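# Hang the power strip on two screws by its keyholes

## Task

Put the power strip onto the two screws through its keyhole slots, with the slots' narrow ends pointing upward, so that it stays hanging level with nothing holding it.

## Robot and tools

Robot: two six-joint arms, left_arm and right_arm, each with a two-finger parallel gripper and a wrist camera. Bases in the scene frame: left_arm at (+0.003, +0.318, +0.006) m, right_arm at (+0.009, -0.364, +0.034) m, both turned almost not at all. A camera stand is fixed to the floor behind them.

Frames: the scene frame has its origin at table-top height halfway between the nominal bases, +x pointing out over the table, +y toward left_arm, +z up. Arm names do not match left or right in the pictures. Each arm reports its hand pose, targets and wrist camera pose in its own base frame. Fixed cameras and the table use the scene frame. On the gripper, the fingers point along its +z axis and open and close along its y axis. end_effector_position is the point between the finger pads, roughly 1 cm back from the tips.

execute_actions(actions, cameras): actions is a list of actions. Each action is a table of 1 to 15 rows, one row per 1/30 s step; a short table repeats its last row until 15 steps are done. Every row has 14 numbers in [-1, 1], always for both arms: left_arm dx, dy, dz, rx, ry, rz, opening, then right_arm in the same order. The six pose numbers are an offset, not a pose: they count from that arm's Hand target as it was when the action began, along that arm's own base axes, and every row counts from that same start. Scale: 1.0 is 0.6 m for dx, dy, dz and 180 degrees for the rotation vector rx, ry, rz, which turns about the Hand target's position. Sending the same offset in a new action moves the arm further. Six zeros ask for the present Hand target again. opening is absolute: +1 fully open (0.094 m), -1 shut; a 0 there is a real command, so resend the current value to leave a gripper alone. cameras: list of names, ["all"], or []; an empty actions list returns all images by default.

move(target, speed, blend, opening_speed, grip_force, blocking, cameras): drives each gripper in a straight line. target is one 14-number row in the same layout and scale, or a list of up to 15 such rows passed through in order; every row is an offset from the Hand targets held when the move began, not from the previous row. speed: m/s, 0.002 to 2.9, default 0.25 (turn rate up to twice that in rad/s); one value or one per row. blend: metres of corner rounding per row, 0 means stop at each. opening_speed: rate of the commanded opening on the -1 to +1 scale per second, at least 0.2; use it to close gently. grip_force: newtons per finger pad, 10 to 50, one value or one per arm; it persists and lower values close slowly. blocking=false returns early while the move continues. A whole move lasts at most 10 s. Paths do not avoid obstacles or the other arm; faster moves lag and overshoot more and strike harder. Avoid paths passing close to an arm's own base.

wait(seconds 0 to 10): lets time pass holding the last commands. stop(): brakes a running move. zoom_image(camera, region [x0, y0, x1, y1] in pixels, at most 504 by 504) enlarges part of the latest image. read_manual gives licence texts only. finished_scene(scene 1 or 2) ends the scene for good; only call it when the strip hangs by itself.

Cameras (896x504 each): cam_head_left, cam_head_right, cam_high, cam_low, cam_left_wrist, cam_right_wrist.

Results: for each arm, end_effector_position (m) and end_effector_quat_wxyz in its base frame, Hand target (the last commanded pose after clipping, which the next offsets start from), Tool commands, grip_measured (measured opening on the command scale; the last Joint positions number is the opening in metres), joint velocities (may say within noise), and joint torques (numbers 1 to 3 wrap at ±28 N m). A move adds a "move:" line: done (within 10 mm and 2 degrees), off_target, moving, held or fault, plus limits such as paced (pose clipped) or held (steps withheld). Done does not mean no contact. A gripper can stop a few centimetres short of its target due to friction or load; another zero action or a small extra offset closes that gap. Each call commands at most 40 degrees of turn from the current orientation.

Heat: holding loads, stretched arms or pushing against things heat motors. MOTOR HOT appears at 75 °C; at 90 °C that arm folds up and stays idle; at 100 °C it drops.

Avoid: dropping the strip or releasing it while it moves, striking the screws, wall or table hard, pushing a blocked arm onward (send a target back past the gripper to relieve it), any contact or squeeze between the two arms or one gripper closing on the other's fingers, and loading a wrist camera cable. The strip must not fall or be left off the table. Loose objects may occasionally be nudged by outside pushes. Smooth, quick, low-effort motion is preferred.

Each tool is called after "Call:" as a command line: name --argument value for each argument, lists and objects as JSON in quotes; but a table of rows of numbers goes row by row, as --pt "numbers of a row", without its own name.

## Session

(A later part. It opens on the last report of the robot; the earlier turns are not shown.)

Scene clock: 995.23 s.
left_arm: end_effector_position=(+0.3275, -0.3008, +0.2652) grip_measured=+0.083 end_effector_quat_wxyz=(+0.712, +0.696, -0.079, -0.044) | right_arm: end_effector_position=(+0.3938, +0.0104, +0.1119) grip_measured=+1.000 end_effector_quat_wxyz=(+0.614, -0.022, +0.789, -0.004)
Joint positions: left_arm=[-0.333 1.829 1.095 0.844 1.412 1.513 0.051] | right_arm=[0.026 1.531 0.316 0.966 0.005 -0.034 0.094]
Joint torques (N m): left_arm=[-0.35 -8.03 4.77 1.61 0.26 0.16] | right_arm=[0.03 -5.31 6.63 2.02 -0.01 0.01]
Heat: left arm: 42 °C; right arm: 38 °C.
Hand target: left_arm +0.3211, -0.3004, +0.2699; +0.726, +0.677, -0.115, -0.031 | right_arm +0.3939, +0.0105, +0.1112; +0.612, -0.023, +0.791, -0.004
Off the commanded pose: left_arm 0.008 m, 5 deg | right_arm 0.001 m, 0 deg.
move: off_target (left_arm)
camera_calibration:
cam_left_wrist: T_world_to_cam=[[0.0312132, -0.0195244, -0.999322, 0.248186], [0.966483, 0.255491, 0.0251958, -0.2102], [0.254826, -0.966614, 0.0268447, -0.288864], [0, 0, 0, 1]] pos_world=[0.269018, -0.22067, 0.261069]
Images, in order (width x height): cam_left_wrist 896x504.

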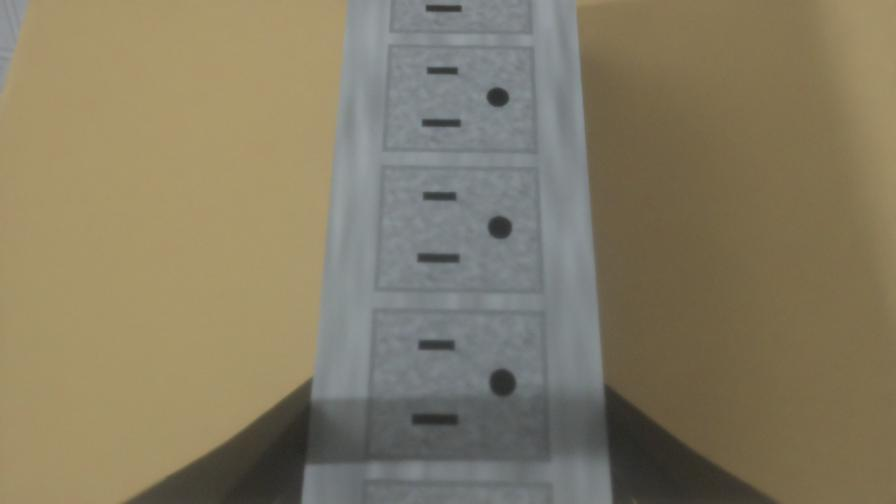

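Call:
move --target '[0.0129,-0.0233,0,0,0,0,-0.1,0,0,0,0,0,0,1]' --speed 0.05 --cameras '["cam_low","cam_left_wrist"]'

Call:
zoom_image --camera "cam_low" --region '[455, 145, 515, 205]'

Scene clock: 1002.43 s.
left_arm: end_effector_position=(+0.3307, -0.3038, +0.2543) grip_measured=+0.083 end_effector_quat_wxyz=(+0.713, +0.695, -0.075, -0.057) | right_arm: end_effector_position=(+0.3938, +0.0104, +0.1119) grip_measured=+1.000 end_effector_quat_wxyz=(+0.614, -0.022, +0.789, -0.004)
Joint positions: left_arm=[-0.337 1.88 1.095 0.939 1.419 1.448 0.051] | right_arm=[0.026 1.531 0.316 0.966 0.005 -0.034 0.094]
Joint torques (N m): left_arm=[-2.63 -7.9 7.73 1.57 -0.2 0.07] | right_arm=[-0.08 -5.15 6.72 2.01 -0.01 0]
Heat: left arm: 41 °C; right arm: 38 °C.
Hand target: left_arm +0.3288, -0.3145, +0.2698; +0.726, +0.677, -0.115, -0.031 | right_arm +0.3939, +0.0105, +0.1112; +0.612, -0.023, +0.791, -0.004
Off the commanded pose: left_arm 0.019 m, 6 deg | right_arm 0.001 m, 0 deg.
move: off_target (left_arm)
camera_calibration:
cam_left_wrist: T_world_to_cam=[[0.00749622, -0.0212105, -0.999747, 0.244527], [0.969892, 0.243524, 0.00210578, -0.211143], [0.243418, -0.969663, 0.0223974, -0.288321], [0, 0, 0, 1]] pos_world=[0.273135, -0.222969, 0.251368]
Images, in order (width x height): cam_low 896x504, cam_left_wrist 896x504.

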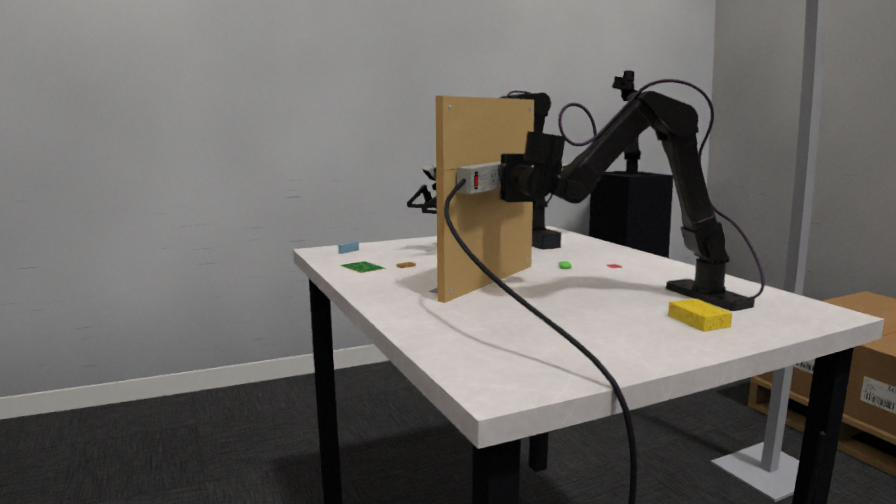

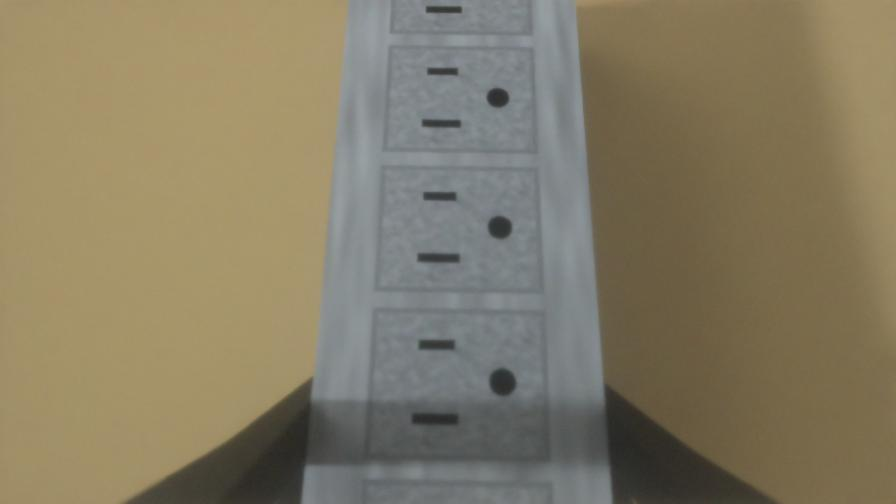

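Scaled by 8.400 from the camera's 896x504 image, which has a finer 1280x720 frame.

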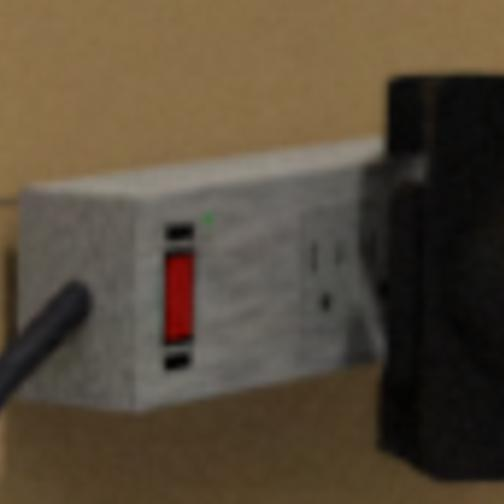

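Call:
move --pt "-0.033 0.0657 0.0185 0 0 0 -0.1 0 0 0 0 0 0 1" --pt "0.0032 0 0.0185 0 0 0 -0.1 0 0 0 0 0 0 1" --speed 0.05 --cameras '["cam_low","cam_left_wrist"]'

Call:
zoom_image --camera "cam_low" --region '[455, 145, 515, 205]'

Scene clock: 1015.63 s.
left_arm: end_effector_position=(+0.3300, -0.3038, +0.2598) grip_measured=+0.083 end_effector_quat_wxyz=(+0.716, +0.692, -0.068, -0.064) | right_arm: end_effector_position=(+0.3938, +0.0104, +0.1119) grip_measured=+1.000 end_effector_quat_wxyz=(+0.614, -0.022, +0.789, -0.004)
Joint positions: left_arm=[-0.338 1.881 1.094 1.002 1.416 1.368 0.051] | right_arm=[0.026 1.531 0.316 0.966 0.005 -0.034 0.094]
Joint torques (N m): left_arm=[-2.3 -7.79 9.51 1.44 -0.18 0.14] | right_arm=[0.02 -5.22 6.56 2.02 -0.01 0]
Heat: left arm: 41 °C; right arm: 38 °C.
Hand target: left_arm +0.3308, -0.3144, +0.2810; +0.726, +0.677, -0.115, -0.031 | right_arm +0.3939, +0.0105, +0.1112; +0.612, -0.023, +0.791, -0.004
Off the commanded pose: left_arm 0.024 m, 7 deg | right_arm 0.001 m, 0 deg.
move: off_target (left_arm)
camera_calibration:
cam_left_wrist: T_world_to_cam=[[-0.0134424, -0.0272396, -0.999539, 0.255021], [0.969604, 0.243886, -0.0196862, -0.204681], [0.24431, -0.969421, 0.0231332, -0.288668], [0, 0, 0, 1]] pos_world=[0.272412, -0.222976, 0.257551]
Images, in order (width x height): cam_low 896x504, cam_left_wrist 896x504.

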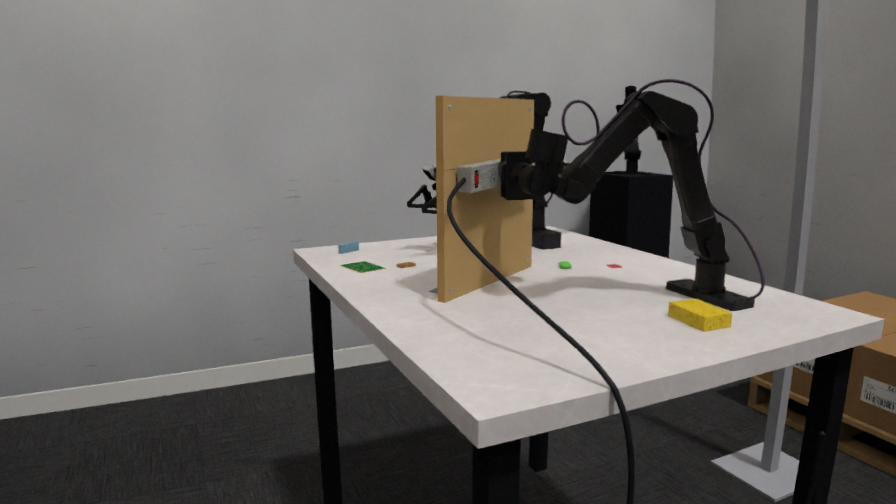

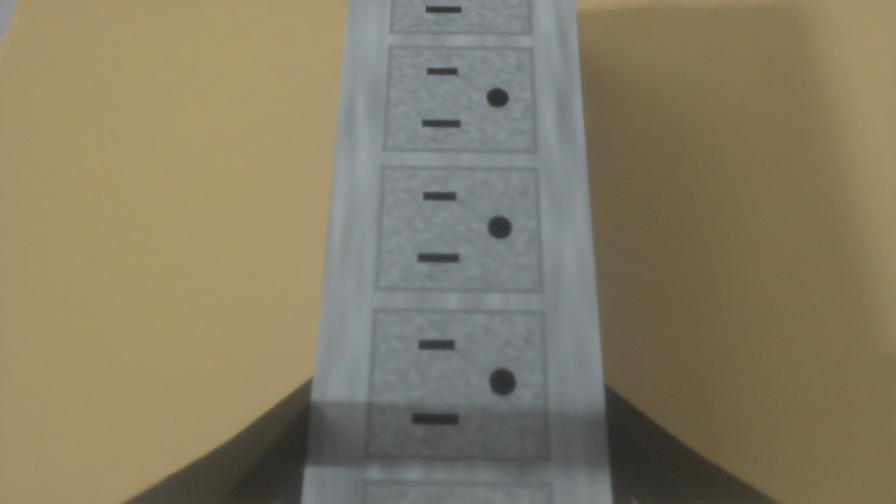

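Scaled by 8.400 from the camera's 896x504 image, which has a finer 1280x720 frame.

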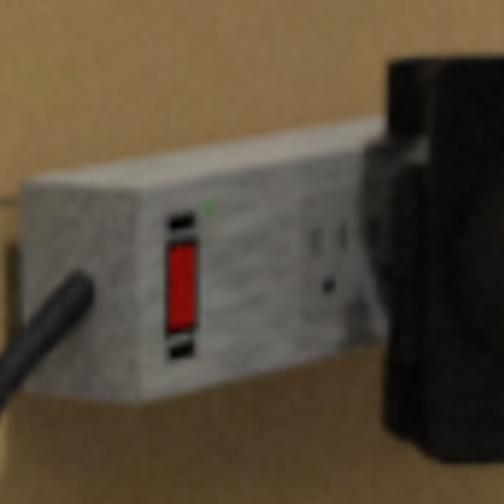

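Call:
move --pt "-0.03 0.0545 0.0067 0.0054 -0.0097 0 -0.1 0 0 0 0 0 0 1" --pt "0 0 0.0067 0.0054 -0.0097 0 -0.1 0 0 0 0 0 0 1" --speed 0.05 --cameras '["cam_low","cam_left_wrist"]'

Call:
zoom_image --camera "cam_low" --region '[455, 145, 515, 205]'

Scene clock: 1023.17 s.
left_arm: end_effector_position=(+0.3304, -0.3035, +0.2664) grip_measured=+0.083 end_effector_quat_wxyz=(+0.713, +0.694, -0.079, -0.054) | right_arm: end_effector_position=(+0.3938, +0.0104, +0.1119) grip_measured=+1.000 end_effector_quat_wxyz=(+0.614, -0.022, +0.789, -0.004)
Joint positions: left_arm=[-0.336 1.858 1.118 0.902 1.423 1.449 0.051] | right_arm=[0.026 1.531 0.316 0.966 0.005 -0.034 0.094]
Joint torques (N m): left_arm=[-2.48 -7.77 9.35 1.26 -0.14 0.39] | right_arm=[-0.08 -5.19 6.65 2.06 -0.02 -0.02]
Heat: left arm: 42 °C; right arm: 38 °C.
Hand target: left_arm +0.3307, -0.3144, +0.2851; +0.718, +0.684, -0.126, -0.022 | right_arm +0.3939, +0.0105, +0.1112; +0.612, -0.023, +0.791, -0.004
Off the commanded pose: left_arm 0.022 m, 7 deg | right_arm 0.001 m, 0 deg.
move: off_target (left_arm)
camera_calibration:
cam_left_wrist: T_world_to_cam=[[0.0159205, -0.0235034, -0.999597, 0.253077], [0.970455, 0.241083, 0.00978778, -0.213923], [0.240755, -0.97022, 0.0266472, -0.288587], [0, 0, 0, 1]] pos_world=[0.273052, -0.222471, 0.262759]
Images, in order (width x height): cam_low 896x504, cam_left_wrist 896x504.

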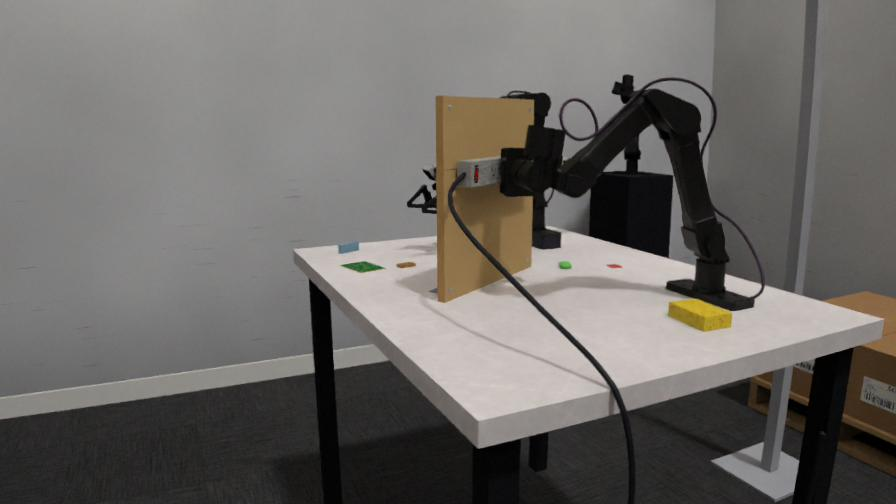

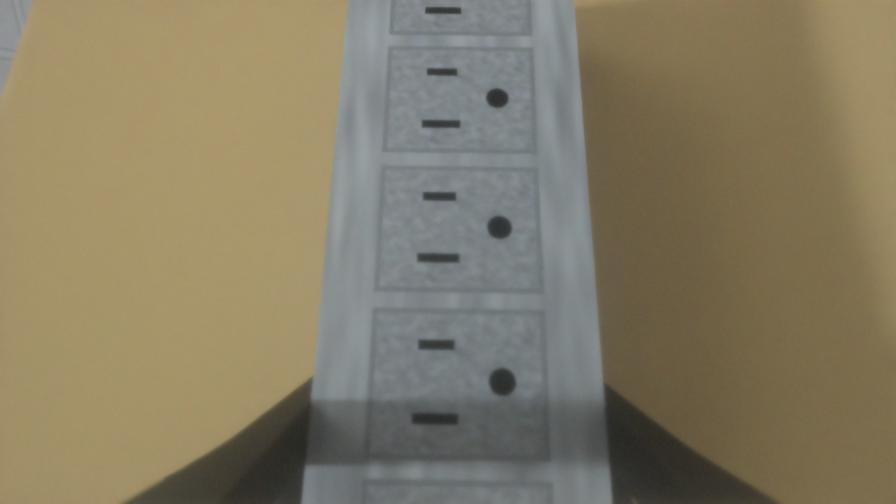

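Scaled by 8.400 from the camera's 896x504 image, which has a finer 1280x720 frame.

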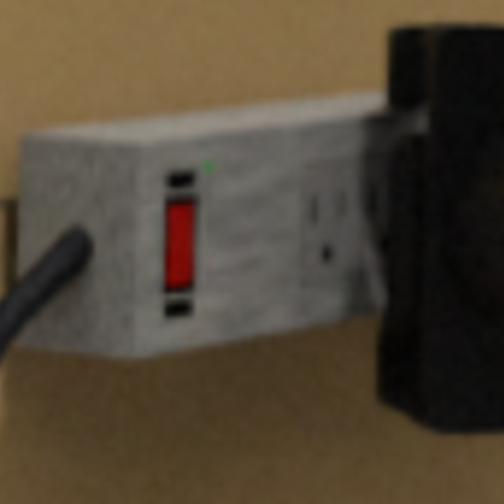

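Call:
move --target '[0.0,0.0,-0.02,0,0,0,-0.1,0,0,0,0,0,0,1]' --speed 0.02

Scene clock: 1031.60 s.
left_arm: end_effector_position=(+0.3305, -0.3036, +0.2639) grip_measured=+0.083 end_effector_quat_wxyz=(+0.713, +0.693, -0.090, -0.046) | right_arm: end_effector_position=(+0.3938, +0.0104, +0.1119) grip_measured=+1.000 end_effector_quat_wxyz=(+0.614, -0.022, +0.789, -0.004)
Joint positions: left_arm=[-0.336 1.865 1.118 0.902 1.427 1.481 0.051] | right_arm=[0.026 1.531 0.316 0.966 0.005 -0.034 0.094]
Joint torques (N m): left_arm=[-2.5 -6.98 7.97 1.3 -0.19 0.38] | right_arm=[0.06 -5.12 6.63 2.02 0.02 0.01]
Heat: left arm: 42 °C; right arm: 38 °C.
Hand target: left_arm +0.3308, -0.3144, +0.2731; +0.718, +0.684, -0.126, -0.021 | right_arm +0.3939, +0.0105, +0.1112; +0.612, -0.023, +0.791, -0.004
Off the commanded pose: left_arm 0.014 m, 5 deg | right_arm 0.001 m, 0 deg.
move: off_target (left_arm)

Call:
move --target '[0.0,0.0,-0.004,-0.005,0.009,0,-0.1,0,0,0,0,0,0,1]' --speed 0.02 --cameras '["cam_left_wrist"]'

Scene clock: 1037.87 s.
left_arm: end_effector_position=(+0.3305, -0.3037, +0.2638) grip_measured=+0.083 end_effector_quat_wxyz=(+0.716, +0.690, -0.094, -0.048) | right_arm: end_effector_position=(+0.3938, +0.0104, +0.1119) grip_measured=+1.000 end_effector_quat_wxyz=(+0.614, -0.022, +0.789, -0.004)
Joint positions: left_arm=[-0.336 1.885 1.118 0.988 1.435 1.42 0.051] | right_arm=[0.026 1.531 0.316 0.966 0.005 -0.034 0.094]
Joint torques (N m): left_arm=[-2.59 -7.19 6.69 1.4 -0.38 0.04] | right_arm=[0.02 -5.2 6.61 2.05 0 0.05]
Heat: left arm: 42 °C; right arm: 38 °C.
Hand target: left_arm +0.3307, -0.3145, +0.2707; +0.725, +0.678, -0.116, -0.030 | right_arm +0.3939, +0.0105, +0.1112; +0.612, -0.023, +0.791, -0.004
Off the commanded pose: left_arm 0.013 m, 4 deg | right_arm 0.001 m, 0 deg.
move: off_target (left_arm)
camera_calibration:
cam_left_wrist: T_world_to_cam=[[0.044722, -0.0357892, -0.998358, 0.236877], [0.972716, 0.229289, 0.0353538, -0.225023], [0.227647, -0.9727, 0.045067, -0.290075], [0, 0, 0, 1]] pos_world=[0.274325, -0.222083, 0.257516]
Images, in order (width x height): cam_left_wrist 896x504.

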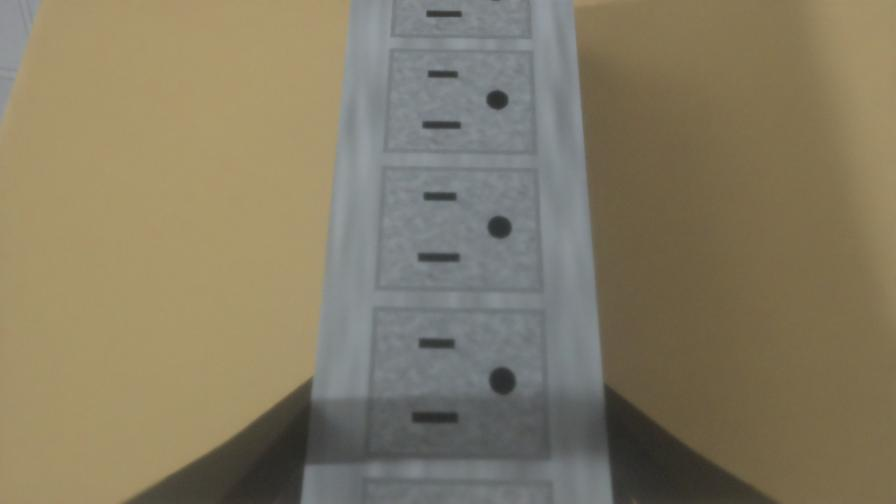

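Call:
move --pt "-0.03 0.0545 0.0198 0.005 -0.009 0 -0.1 0 0 0 0 0 0 1" --pt "0 0 0.0198 0.005 -0.009 0 -0.1 0 0 0 0 0 0 1" --speed 0.05 --cameras '["cam_low","cam_left_wrist"]'

Call:
zoom_image --camera "cam_low" --region '[455, 145, 515, 205]'

Scene clock: 1053.93 s.
left_arm: end_effector_position=(+0.3298, -0.3037, +0.2642) grip_measured=+0.083 end_effector_quat_wxyz=(+0.713, +0.695, -0.081, -0.056) | right_arm: end_effector_position=(+0.3938, +0.0104, +0.1119) grip_measured=+1.000 end_effector_quat_wxyz=(+0.614, -0.022, +0.789, -0.004)
Joint positions: left_arm=[-0.337 1.862 1.117 0.898 1.427 1.457 0.051] | right_arm=[0.026 1.531 0.316 0.966 0.005 -0.034 0.094]
Joint torques (N m): left_arm=[-2.39 -7.83 9.11 1.27 -0.2 0.41] | right_arm=[-0.02 -5.2 6.58 2.07 0 0]
Heat: left arm: 41 °C; right arm: 38 °C.
Hand target: left_arm +0.3308, -0.3145, +0.2824; +0.718, +0.684, -0.126, -0.022 | right_arm +0.3939, +0.0105, +0.1112; +0.612, -0.023, +0.791, -0.004
Off the commanded pose: left_arm 0.021 m, 7 deg | right_arm 0.001 m, 0 deg.
move: off_target (left_arm)
camera_calibration:
cam_left_wrist: T_world_to_cam=[[0.0155882, -0.0215682, -0.999646, 0.251622], [0.971597, 0.23643, 0.0100496, -0.21514], [0.236129, -0.971409, 0.0246411, -0.286966], [0, 0, 0, 1]] pos_world=[0.272868, -0.222469, 0.260766]
Images, in order (width x height): cam_low 896x504, cam_left_wrist 896x504.

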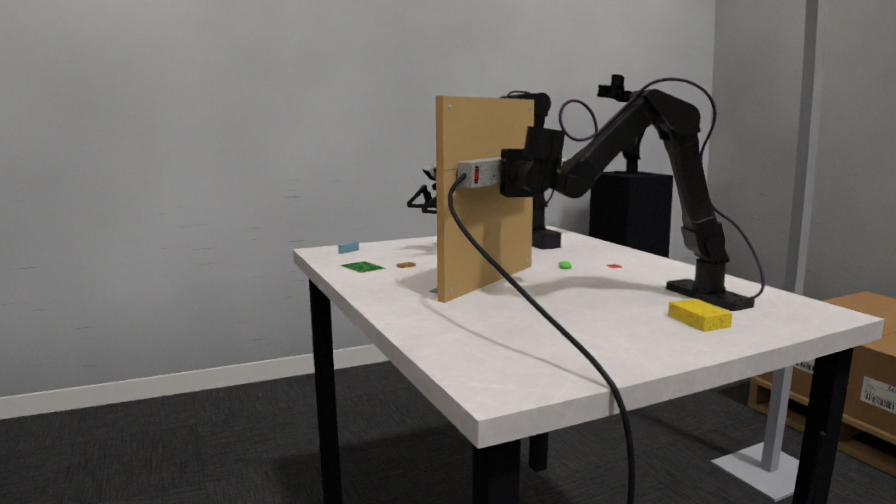

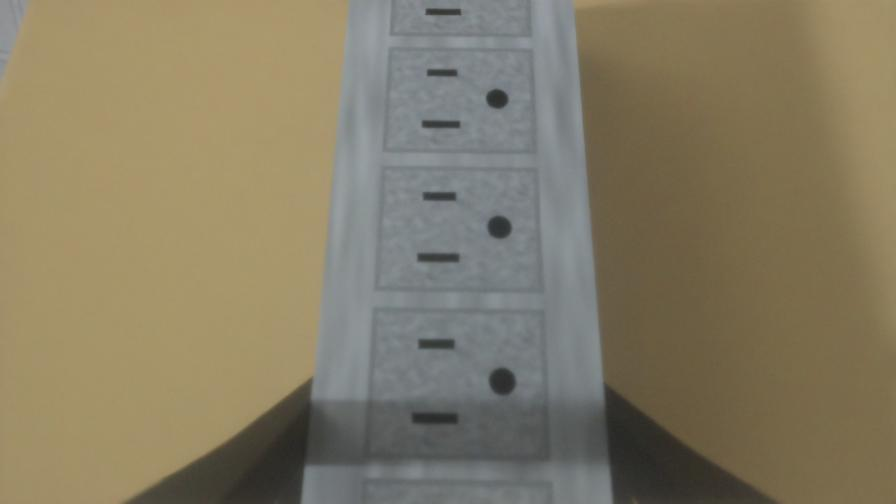

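Scaled by 8.400 from the camera's 896x504 image, which has a finer 1280x720 frame.

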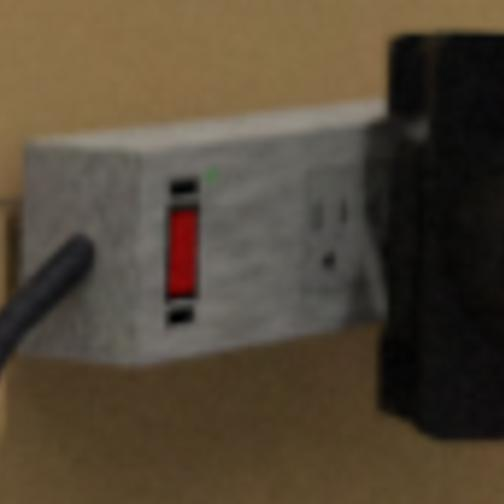

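Call:
execute_actions --actions '[]' --cameras '["cam_head_left","cam_head_right"]'

Call:
zoom_image --camera "cam_head_left" --region '[385, 110, 445, 150]'

Call:
zoom_image --camera "cam_head_left" --region '[440, 195, 500, 255]'

Call:
zoom_image --camera "cam_head_right" --region '[380, 110, 480, 250]'

Scene clock: 1060.50 s.
left_arm: end_effector_position=(+0.3298, -0.3037, +0.2642) grip_measured=+0.083 end_effector_quat_wxyz=(+0.713, +0.695, -0.081, -0.056) | right_arm: end_effector_position=(+0.3938, +0.0104, +0.1119) grip_measured=+1.000 end_effector_quat_wxyz=(+0.614, -0.022, +0.789, -0.004)
Joint positions: left_arm=[-0.337 1.862 1.117 0.898 1.427 1.457 0.051] | right_arm=[0.026 1.531 0.316 0.966 0.005 -0.034 0.094]
Joint velocities: within noise
Joint torques (N m): left_arm=[-2.37 -7.83 9.17 1.29 -0.2 0.39] | right_arm=[-0.03 -5.22 6.54 2.02 0.01 -0.02]
Heat: left arm: 42 °C; right arm: 38 °C.
Hand target: left_arm +0.3308, -0.3145, +0.2824; +0.718, +0.684, -0.126, -0.022 | right_arm +0.3939, +0.0105, +0.1112; +0.612, -0.023, +0.791, -0.004
Tool commands: left_gripper/opening=-0.1 right_gripper/opening=+1.0
Off the commanded pose: left_arm 0.021 m, 7 deg | right_arm 0.001 m, 0 deg.
Images, in order (width x height): cam_head_left 896x504, cam_head_right 896x504.

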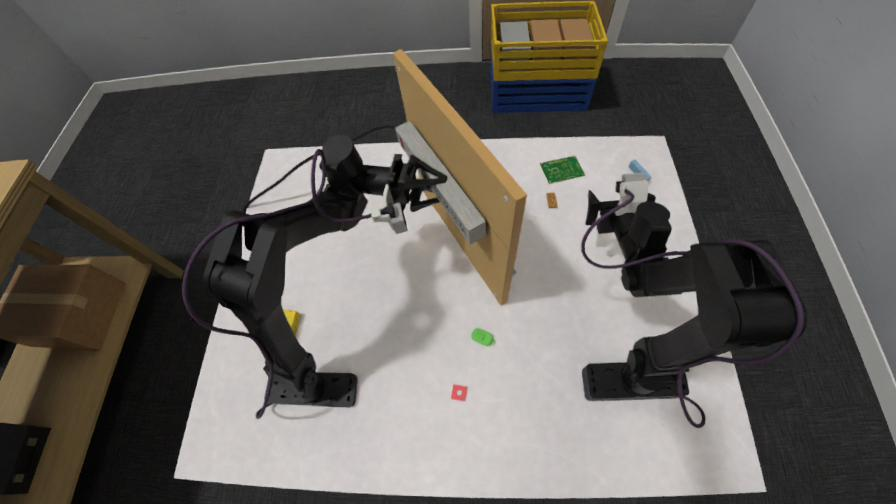

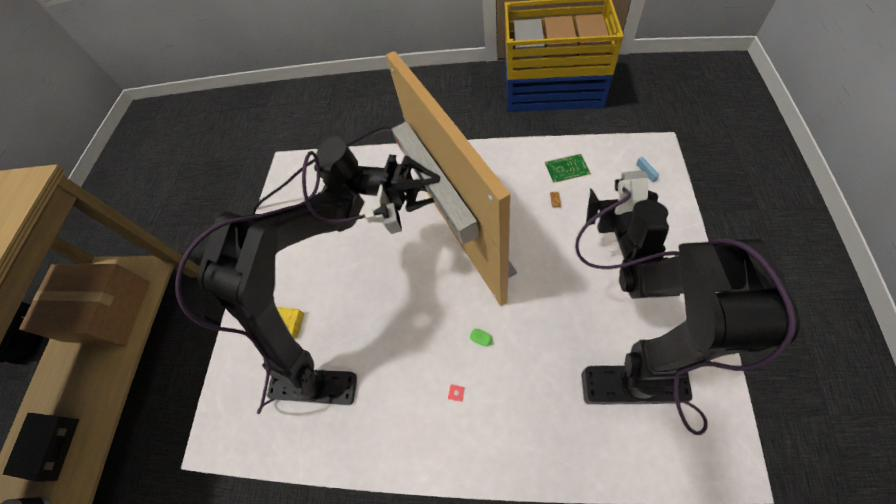

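Scaled by 8.400 from the camera's 896x504 image, which has a finer 1280x720 frame.

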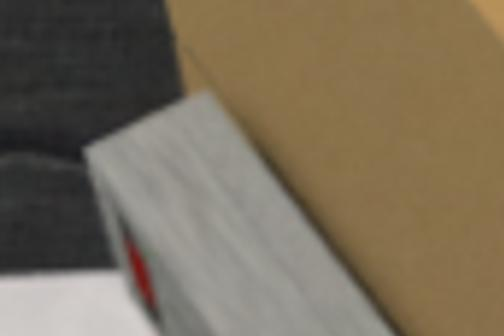

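Scaled by 8.400 from the camera's 896x504 image, which has a finer 1280x720 frame.

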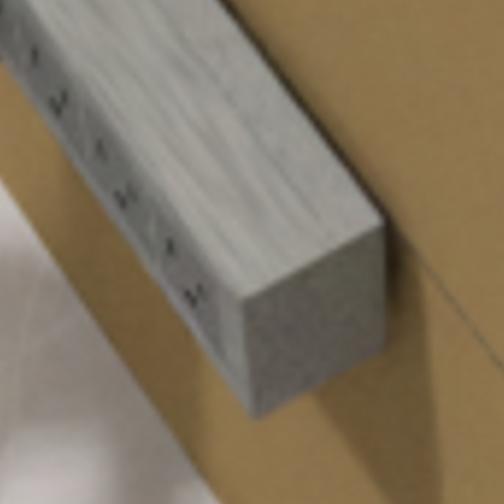

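Scaled by 3.600 from the camera's 896x504 image, which has a finer 1280x720 frame.

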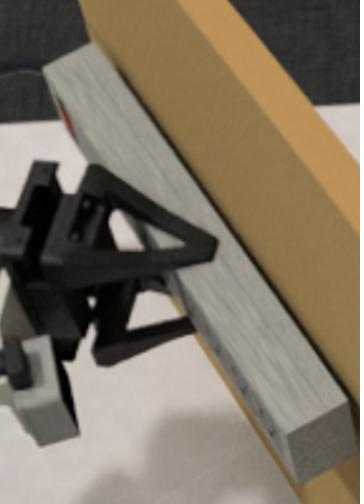

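Call:
move --pt "-0.028 0.043 -0.0008 0 0 0 -0.1 0 0 0 0 0 0 1" --pt "-0.003 -0.0016 -0.0008 0 0 0 -0.1 0 0 0 0 0 0 1" --speed 0.05

Scene clock: 1121.77 s.
left_arm: end_effector_position=(+0.3274, -0.3052, +0.2617) grip_measured=+0.083 end_effector_quat_wxyz=(+0.711, +0.696, -0.080, -0.057) | right_arm: end_effector_position=(+0.3938, +0.0104, +0.1119) grip_measured=+1.000 end_effector_quat_wxyz=(+0.614, -0.022, +0.789, -0.004)
Joint positions: left_arm=[-0.343 1.854 1.108 0.868 1.421 1.484 0.051] | right_arm=[0.026 1.531 0.316 0.966 0.005 -0.034 0.094]
Joint torques (N m): left_arm=[-2.18 -7.91 9.39 1.36 -0.17 0.34] | right_arm=[0.03 -5.24 6.65 2.05 -0.01 0.02]
Heat: left arm: 43 °C; right arm: 38 °C.
Hand target: left_arm +0.3289, -0.3154, +0.2821; +0.718, +0.684, -0.126, -0.021 | right_arm +0.3939, +0.0105, +0.1112; +0.612, -0.023, +0.791, -0.004
Off the commanded pose: left_arm 0.023 m, 7 deg | right_arm 0.001 m, 0 deg.
move: off_target (left_arm)

Call:
move --pt "-0.028 0.043 0.0035 0 0 0 -0.1 0 0 0 0 0 0 1" --pt "-0.003 -0.0016 0.0035 0 0 0 -0.1 0 0 0 0 0 0 1" --speed 0.05

Scene clock: 1127.87 s.
left_arm: end_effector_position=(+0.3259, -0.3059, +0.2628) grip_measured=+0.083 end_effector_quat_wxyz=(+0.710, +0.697, -0.077, -0.058) | right_arm: end_effector_position=(+0.3938, +0.0104, +0.1119) grip_measured=+1.000 end_effector_quat_wxyz=(+0.614, -0.022, +0.789, -0.004)
Joint positions: left_arm=[-0.346 1.844 1.106 0.844 1.417 1.494 0.051] | right_arm=[0.026 1.531 0.316 0.966 0.005 -0.034 0.094]
Joint torques (N m): left_arm=[-2.21 -7.95 9.54 1.38 -0.13 0.34] | right_arm=[0.06 -5.18 6.49 2 0 -0.02]
Heat: left arm: 43 °C; right arm: 38 °C.
Hand target: left_arm +0.3272, -0.3163, +0.2842; +0.718, +0.684, -0.126, -0.021 | right_arm +0.3939, +0.0105, +0.1112; +0.612, -0.023, +0.791, -0.004
Off the commanded pose: left_arm 0.024 m, 7 deg | right_arm 0.001 m, 0 deg.
move: off_target (left_arm)

Call:
move --pt "-0.028 0.043 0.0025 0 0 0 -0.1 0 0 0 0 0 0 1" --pt "-0.003 -0.0016 0.0025 0 0 0 -0.1 0 0 0 0 0 0 1" --speed 0.05

Call:
move --pt "-0.028 0.043 0.001 0 0 0 -0.1 0 0 0 0 0 0 1" --pt "-0.003 -0.0016 0.001 0 0 0 -0.1 0 0 0 0 0 0 1" --speed 0.05 --cameras '["cam_left_wrist"]'

Scene clock: 1137.23 s.
left_arm: end_effector_position=(+0.3244, -0.3067, +0.2637) grip_measured=+0.083 end_effector_quat_wxyz=(+0.710, +0.698, -0.077, -0.058) | right_arm: end_effector_position=(+0.3938, +0.0104, +0.1119) grip_measured=+1.000 end_effector_quat_wxyz=(+0.614, -0.022, +0.789, -0.004)
Joint positions: left_arm=[-0.349 1.835 1.103 0.827 1.412 1.505 0.051] | right_arm=[0.026 1.531 0.316 0.966 0.005 -0.034 0.094]
Joint torques (N m): left_arm=[-2.36 -7.84 9.55 1.43 -0.12 0.32] | right_arm=[-0.08 -5.09 6.6 2.04 0 0.01]
Heat: left arm: 43 °C; right arm: 38 °C.
Hand target: left_arm +0.3253, -0.3173, +0.2856; +0.718, +0.684, -0.126, -0.022 | right_arm +0.3939, +0.0105, +0.1112; +0.612, -0.023, +0.791, -0.004
Off the commanded pose: left_arm 0.024 m, 7 deg | right_arm 0.001 m, 0 deg.
move: off_target (left_arm)

Scene clock: 1139.27 s.
left_arm: end_effector_position=(+0.3230, -0.3078, +0.2641) grip_measured=+0.083 end_effector_quat_wxyz=(+0.710, +0.698, -0.076, -0.057) | right_arm: end_effector_position=(+0.3938, +0.0104, +0.1119) grip_measured=+1.000 end_effector_quat_wxyz=(+0.614, -0.022, +0.789, -0.004)
Joint positions: left_arm=[-0.354 1.828 1.099 0.814 1.405 1.515 0.051] | right_arm=[0.026 1.531 0.316 0.966 0.005 -0.034 0.094]
Joint torques (N m): left_arm=[-2.26 -7.8 9.58 1.43 -0.08 0.3] | right_arm=[-0.12 -5.23 6.56 2.03 -0.02 -0.01]
Heat: left arm: 43 °C; right arm: 38 °C.
Hand target: left_arm +0.3235, -0.3182, +0.2862; +0.718, +0.684, -0.126, -0.021 | right_arm +0.3939, +0.0105, +0.1112; +0.612, -0.023, +0.791, -0.004
Off the commanded pose: left_arm 0.024 m, 7 deg | right_arm 0.001 m, 0 deg.
move: off_target (left_arm)
camera_calibration:
cam_left_wrist: T_world_to_cam=[[0.00889327, -0.0123329, -0.999884, 0.256607], [0.970256, 0.242015, 0.00564465, -0.204315], [0.241918, -0.970194, 0.0141184, -0.288058], [0, 0, 0, 1]] pos_world=[0.265642, -0.22686, 0.261797]
Images, in order (width x height): cam_left_wrist 896x504.

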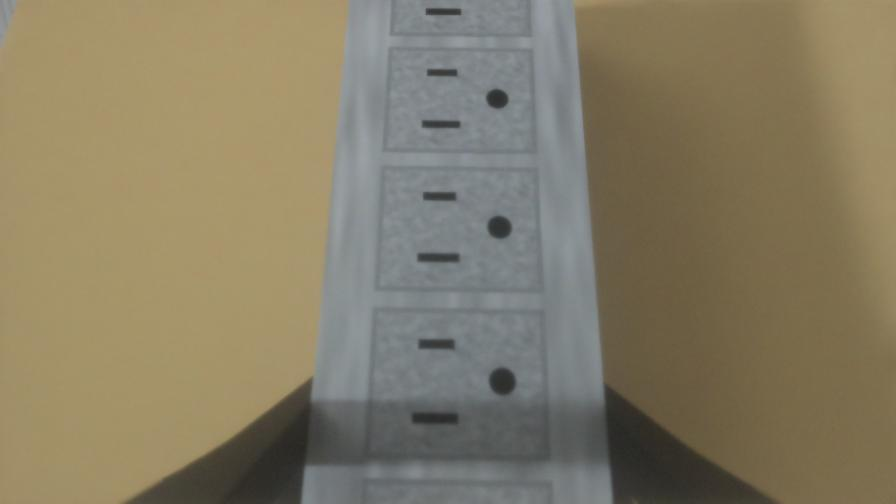

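Call:
move --pt "-0.028 0.043 0 0 0 0 -0.1 0 0 0 0 0 0 1" --pt "-0.003 -0.0016 0 0 0 0 -0.1 0 0 0 0 0 0 1" --speed 0.05

Call:
move --pt "-0.028 0.043 0 0 0 0 -0.1 0 0 0 0 0 0 1" --pt "-0.003 -0.0016 0 0 0 0 -0.1 0 0 0 0 0 0 1" --speed 0.05 --cameras '["cam_low"]'

Call:
zoom_image --camera "cam_low" --region '[455, 145, 515, 205]'

Scene clock: 1148.30 s.
left_arm: end_effector_position=(+0.3227, -0.3116, +0.2632) grip_measured=+0.083 end_effector_quat_wxyz=(+0.710, +0.698, -0.073, -0.054) | right_arm: end_effector_position=(+0.3938, +0.0104, +0.1119) grip_measured=+1.000 end_effector_quat_wxyz=(+0.614, -0.022, +0.789, -0.004)
Joint positions: left_arm=[-0.364 1.826 1.096 0.807 1.386 1.524 0.051] | right_arm=[0.026 1.531 0.316 0.966 0.005 -0.034 0.094]
Joint torques (N m): left_arm=[-1.7 -8.06 9.61 1.43 0.12 0.29] | right_arm=[0.06 -5.14 6.64 2.05 0.02 0]
Heat: left arm: 44 °C; right arm: 38 °C.
Hand target: left_arm +0.3217, -0.3193, +0.2862; +0.718, +0.684, -0.126, -0.022 | right_arm +0.3939, +0.0105, +0.1112; +0.612, -0.023, +0.791, -0.004
Off the commanded pose: left_arm 0.024 m, 7 deg | right_arm 0.001 m, 0 deg.
move: off_target (left_arm)

Scene clock: 1150.27 s.
left_arm: end_effector_position=(+0.3227, -0.3116, +0.2634) grip_measured=+0.083 end_effector_quat_wxyz=(+0.710, +0.699, -0.069, -0.053) | right_arm: end_effector_position=(+0.3938, +0.0104, +0.1119) grip_measured=+1.000 end_effector_quat_wxyz=(+0.614, -0.022, +0.789, -0.004)
Joint positions: left_arm=[-0.365 1.82 1.092 0.797 1.379 1.527 0.051] | right_arm=[0.026 1.531 0.316 0.966 0.005 -0.034 0.094]
Joint torques (N m): left_arm=[-2.04 -7.95 9.35 1.48 0.12 0.32] | right_arm=[0.1 -5.19 6.68 2.06 0 -0.02]
Heat: left arm: 44 °C; right arm: 38 °C.
Hand target: left_arm +0.3200, -0.3202, +0.2862; +0.718, +0.684, -0.126, -0.021 | right_arm +0.3939, +0.0105, +0.1112; +0.612, -0.023, +0.791, -0.004
Off the commanded pose: left_arm 0.025 m, 8 deg | right_arm 0.001 m, 0 deg.
move: off_target (left_arm)
Images, in order (width x height): cam_low 896x504.

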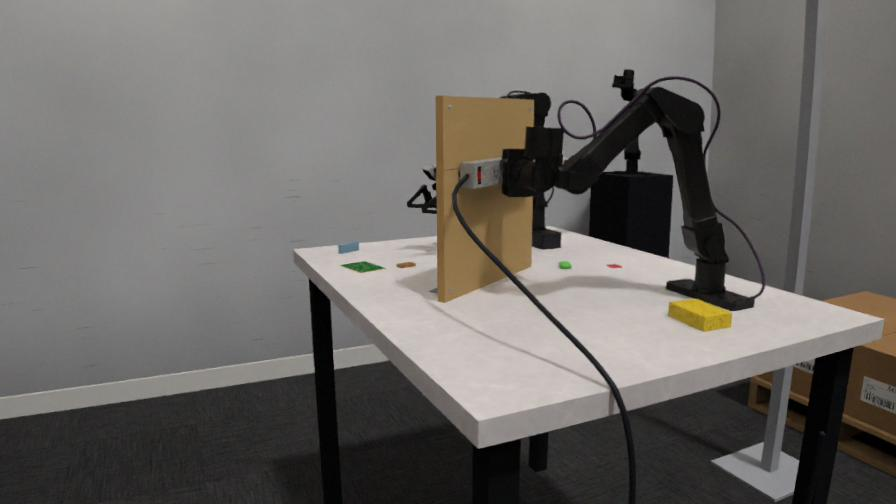

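Scaled by 8.400 from the camera's 896x504 image, which has a finer 1280x720 frame.

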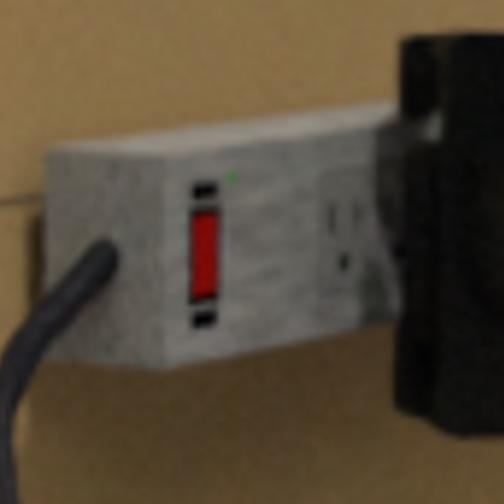

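Call:
move --target '[0.002,0,-0.04,0,0,0,-0.1,0,0,0,0,0,0,1]' --speed 0.03 --cameras '["cam_low","cam_left_wrist"]'

Call:
zoom_image --camera "cam_low" --region '[455, 145, 515, 205]'

Scene clock: 1156.40 s.
left_arm: end_effector_position=(+0.3231, -0.3130, +0.2614) grip_measured=+0.083 end_effector_quat_wxyz=(+0.714, +0.693, -0.090, -0.041) | right_arm: end_effector_position=(+0.3938, +0.0104, +0.1119) grip_measured=+1.000 end_effector_quat_wxyz=(+0.614, -0.022, +0.789, -0.004)
Joint positions: left_arm=[-0.367 1.849 1.092 0.889 1.389 1.512 0.051] | right_arm=[0.026 1.531 0.316 0.966 0.005 -0.034 0.094]
Joint torques (N m): left_arm=[-1.83 -6.53 6.3 1.34 -0.01 0.53] | right_arm=[0.08 -5.2 6.57 2.03 -0.01 -0.01]
Heat: left arm: 44 °C; right arm: 38 °C.
Hand target: left_arm +0.3212, -0.3202, +0.2622; +0.718, +0.684, -0.126, -0.021 | right_arm +0.3939, +0.0105, +0.1112; +0.612, -0.023, +0.791, -0.004
Off the commanded pose: left_arm 0.007 m, 5 deg | right_arm 0.001 m, 0 deg.
move: off_target (left_arm)
camera_calibration:
cam_left_wrist: T_world_to_cam=[[0.0489297, -0.0297035, -0.99836, 0.235116], [0.968636, 0.245213, 0.0401772, -0.210646], [0.243618, -0.969014, 0.0407701, -0.300218], [0, 0, 0, 1]] pos_world=[0.265674, -0.232279, 0.255433]
Images, in order (width x height): cam_low 896x504, cam_left_wrist 896x504.

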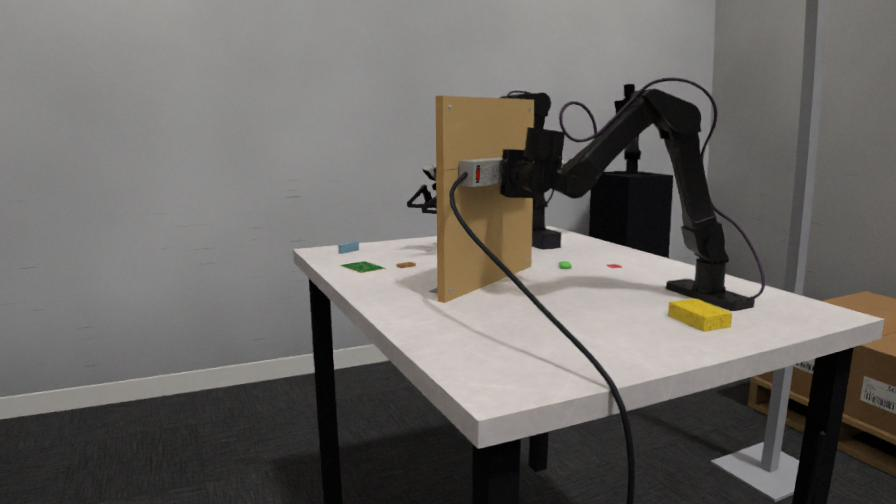

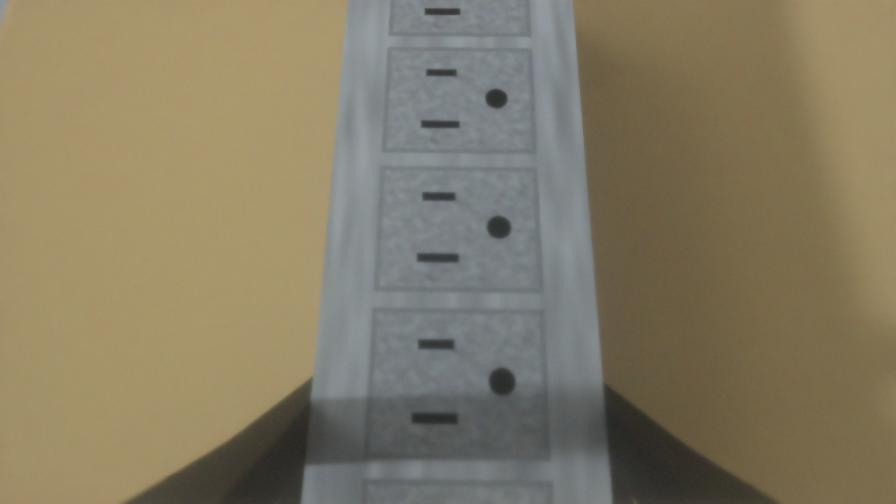

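Scaled by 8.400 from the camera's 896x504 image, which has a finer 1280x720 frame.

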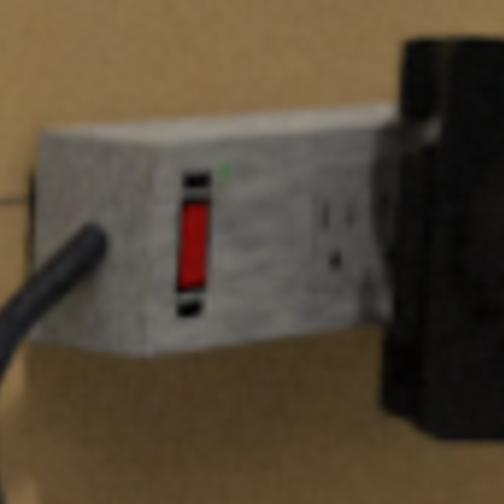

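Call:
move --target '[-0.002,0.004,-0.025,-0.005,0.0085,0,-0.1,0,0,0,0,0,0,1]' --speed 0.03 --cameras '["cam_low","cam_left_wrist"]'

Call:
zoom_image --camera "cam_low" --region '[455, 145, 515, 205]'

Scene clock: 1162.73 s.
left_arm: end_effector_position=(+0.3233, -0.3132, +0.2606) grip_measured=+0.083 end_effector_quat_wxyz=(+0.720, +0.686, -0.096, -0.040) | right_arm: end_effector_position=(+0.3938, +0.0104, +0.1119) grip_measured=+1.000 end_effector_quat_wxyz=(+0.614, -0.022, +0.789, -0.004)
Joint positions: left_arm=[-0.367 1.88 1.084 1.031 1.393 1.424 0.051] | right_arm=[0.026 1.531 0.316 0.966 0.005 -0.034 0.094]
Joint torques (N m): left_arm=[-1.37 -5.94 3.47 1.4 -0.09 0.48] | right_arm=[0.05 -5.08 6.69 2 -0.01 -0.02]
Heat: left arm: 44 °C; right arm: 38 °C.
Hand target: left_arm +0.3200, -0.3177, +0.2473; +0.725, +0.678, -0.116, -0.030 | right_arm +0.3939, +0.0105, +0.1112; +0.612, -0.023, +0.791, -0.004
Off the commanded pose: left_arm 0.015 m, 3 deg | right_arm 0.001 m, 0 deg.
move: off_target (left_arm)
camera_calibration:
cam_left_wrist: T_world_to_cam=[[0.0578274, -0.0493501, -0.997106, 0.224968], [0.969844, 0.239651, 0.0443852, -0.213911], [0.236767, -0.969604, 0.0617203, -0.303903], [0, 0, 0, 1]] pos_world=[0.266405, -0.232299, 0.252568]
Images, in order (width x height): cam_low 896x504, cam_left_wrist 896x504.

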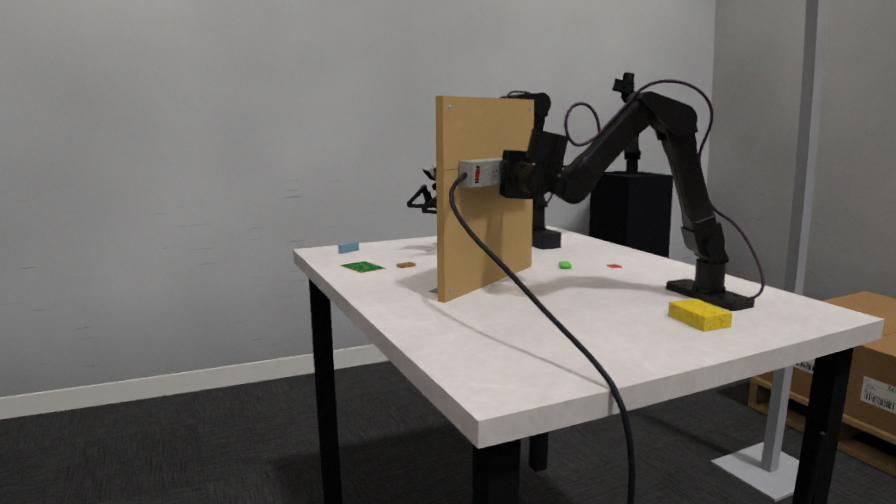

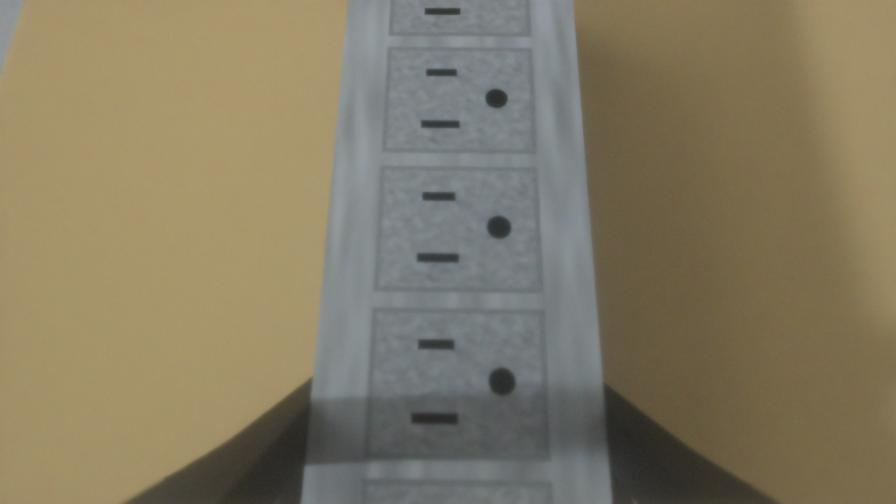

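Scaled by 8.400 from the camera's 896x504 image, which has a finer 1280x720 frame.

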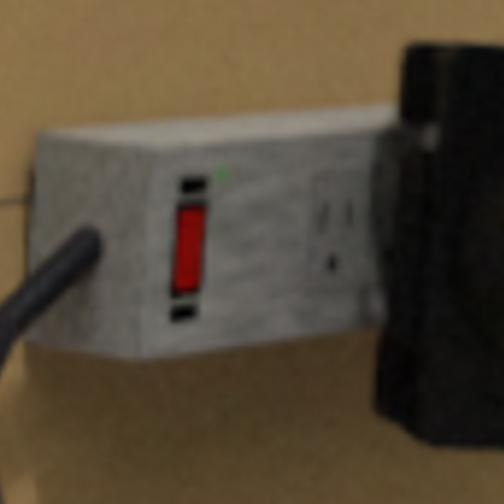

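Call:
move --target '[0.0055,-0.010,0.047,0.016,0.015,0,-0.1,0,0,0,0,0,0,1]' --speed 0.04 --cameras '["cam_low","cam_left_wrist"]'

Call:
zoom_image --camera "cam_low" --region '[455, 145, 515, 205]'

Scene clock: 1173.50 s.
left_arm: end_effector_position=(+0.3245, -0.3149, +0.2503) grip_measured=+0.083 end_effector_quat_wxyz=(+0.706, +0.701, -0.074, -0.072) | right_arm: end_effector_position=(+0.3938, +0.0104, +0.1119) grip_measured=+1.000 end_effector_quat_wxyz=(+0.614, -0.022, +0.789, -0.004)
Joint positions: left_arm=[-0.368 1.868 1.111 0.797 1.409 1.535 0.051] | right_arm=[0.026 1.531 0.316 0.966 0.005 -0.034 0.094]
Joint torques (N m): left_arm=[-2.21 -10.7 8.47 0.92 -0.26 0.09] | right_arm=[-0.02 -5.24 6.61 2.04 -0.05 0.01]
Heat: left arm: 42 °C; right arm: 38 °C.
Hand target: left_arm +0.3233, -0.3237, +0.2753; +0.710, +0.695, -0.099, -0.048 | right_arm +0.3939, +0.0105, +0.1112; +0.612, -0.023, +0.791, -0.004
Off the commanded pose: left_arm 0.027 m, 4 deg | right_arm 0.001 m, 0 deg.
move: off_target (left_arm)
camera_calibration:
cam_left_wrist: T_world_to_cam=[[-0.0137581, 0.000014137, -0.999905, 0.253915], [0.974303, 0.224842, -0.0134027, -0.205872], [0.224821, -0.974395, -0.00310718, -0.286466], [0, 0, 0, 1]] pos_world=[0.268479, -0.232846, 0.250242]
Images, in order (width x height): cam_low 896x504, cam_left_wrist 896x504.

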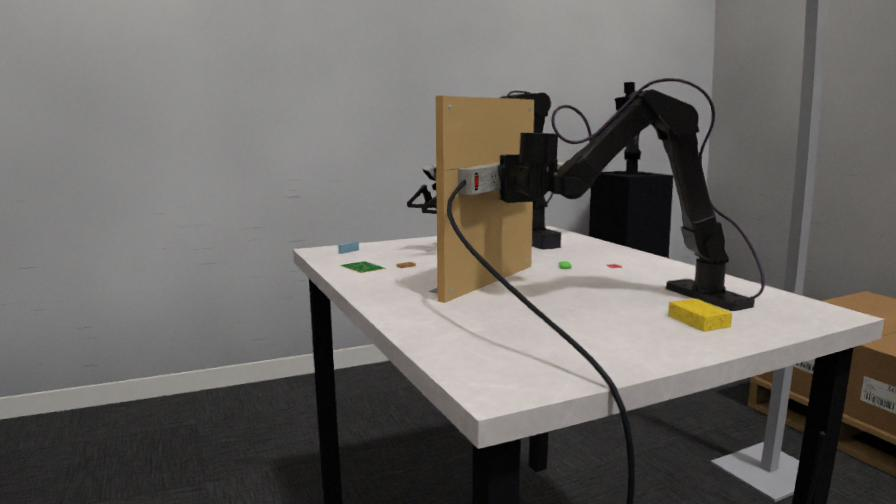

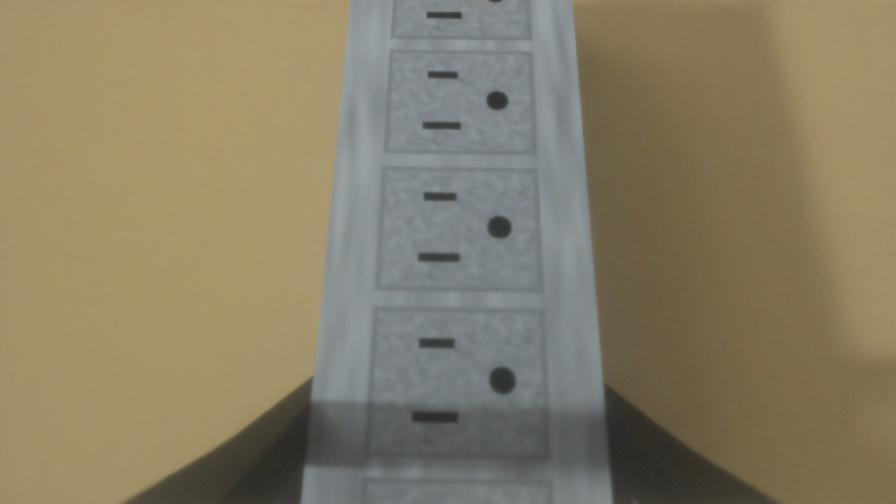

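Scaled by 8.400 from the camera's 896x504 image, which has a finer 1280x720 frame.

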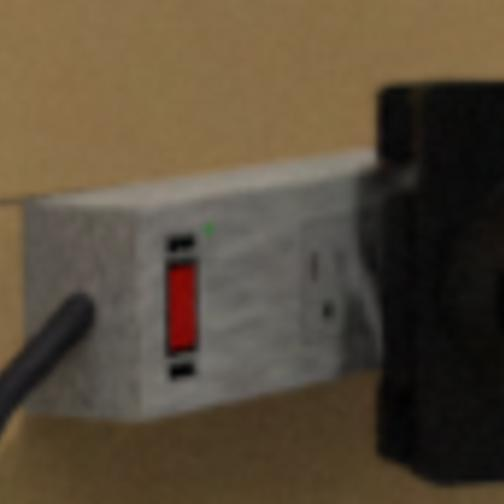

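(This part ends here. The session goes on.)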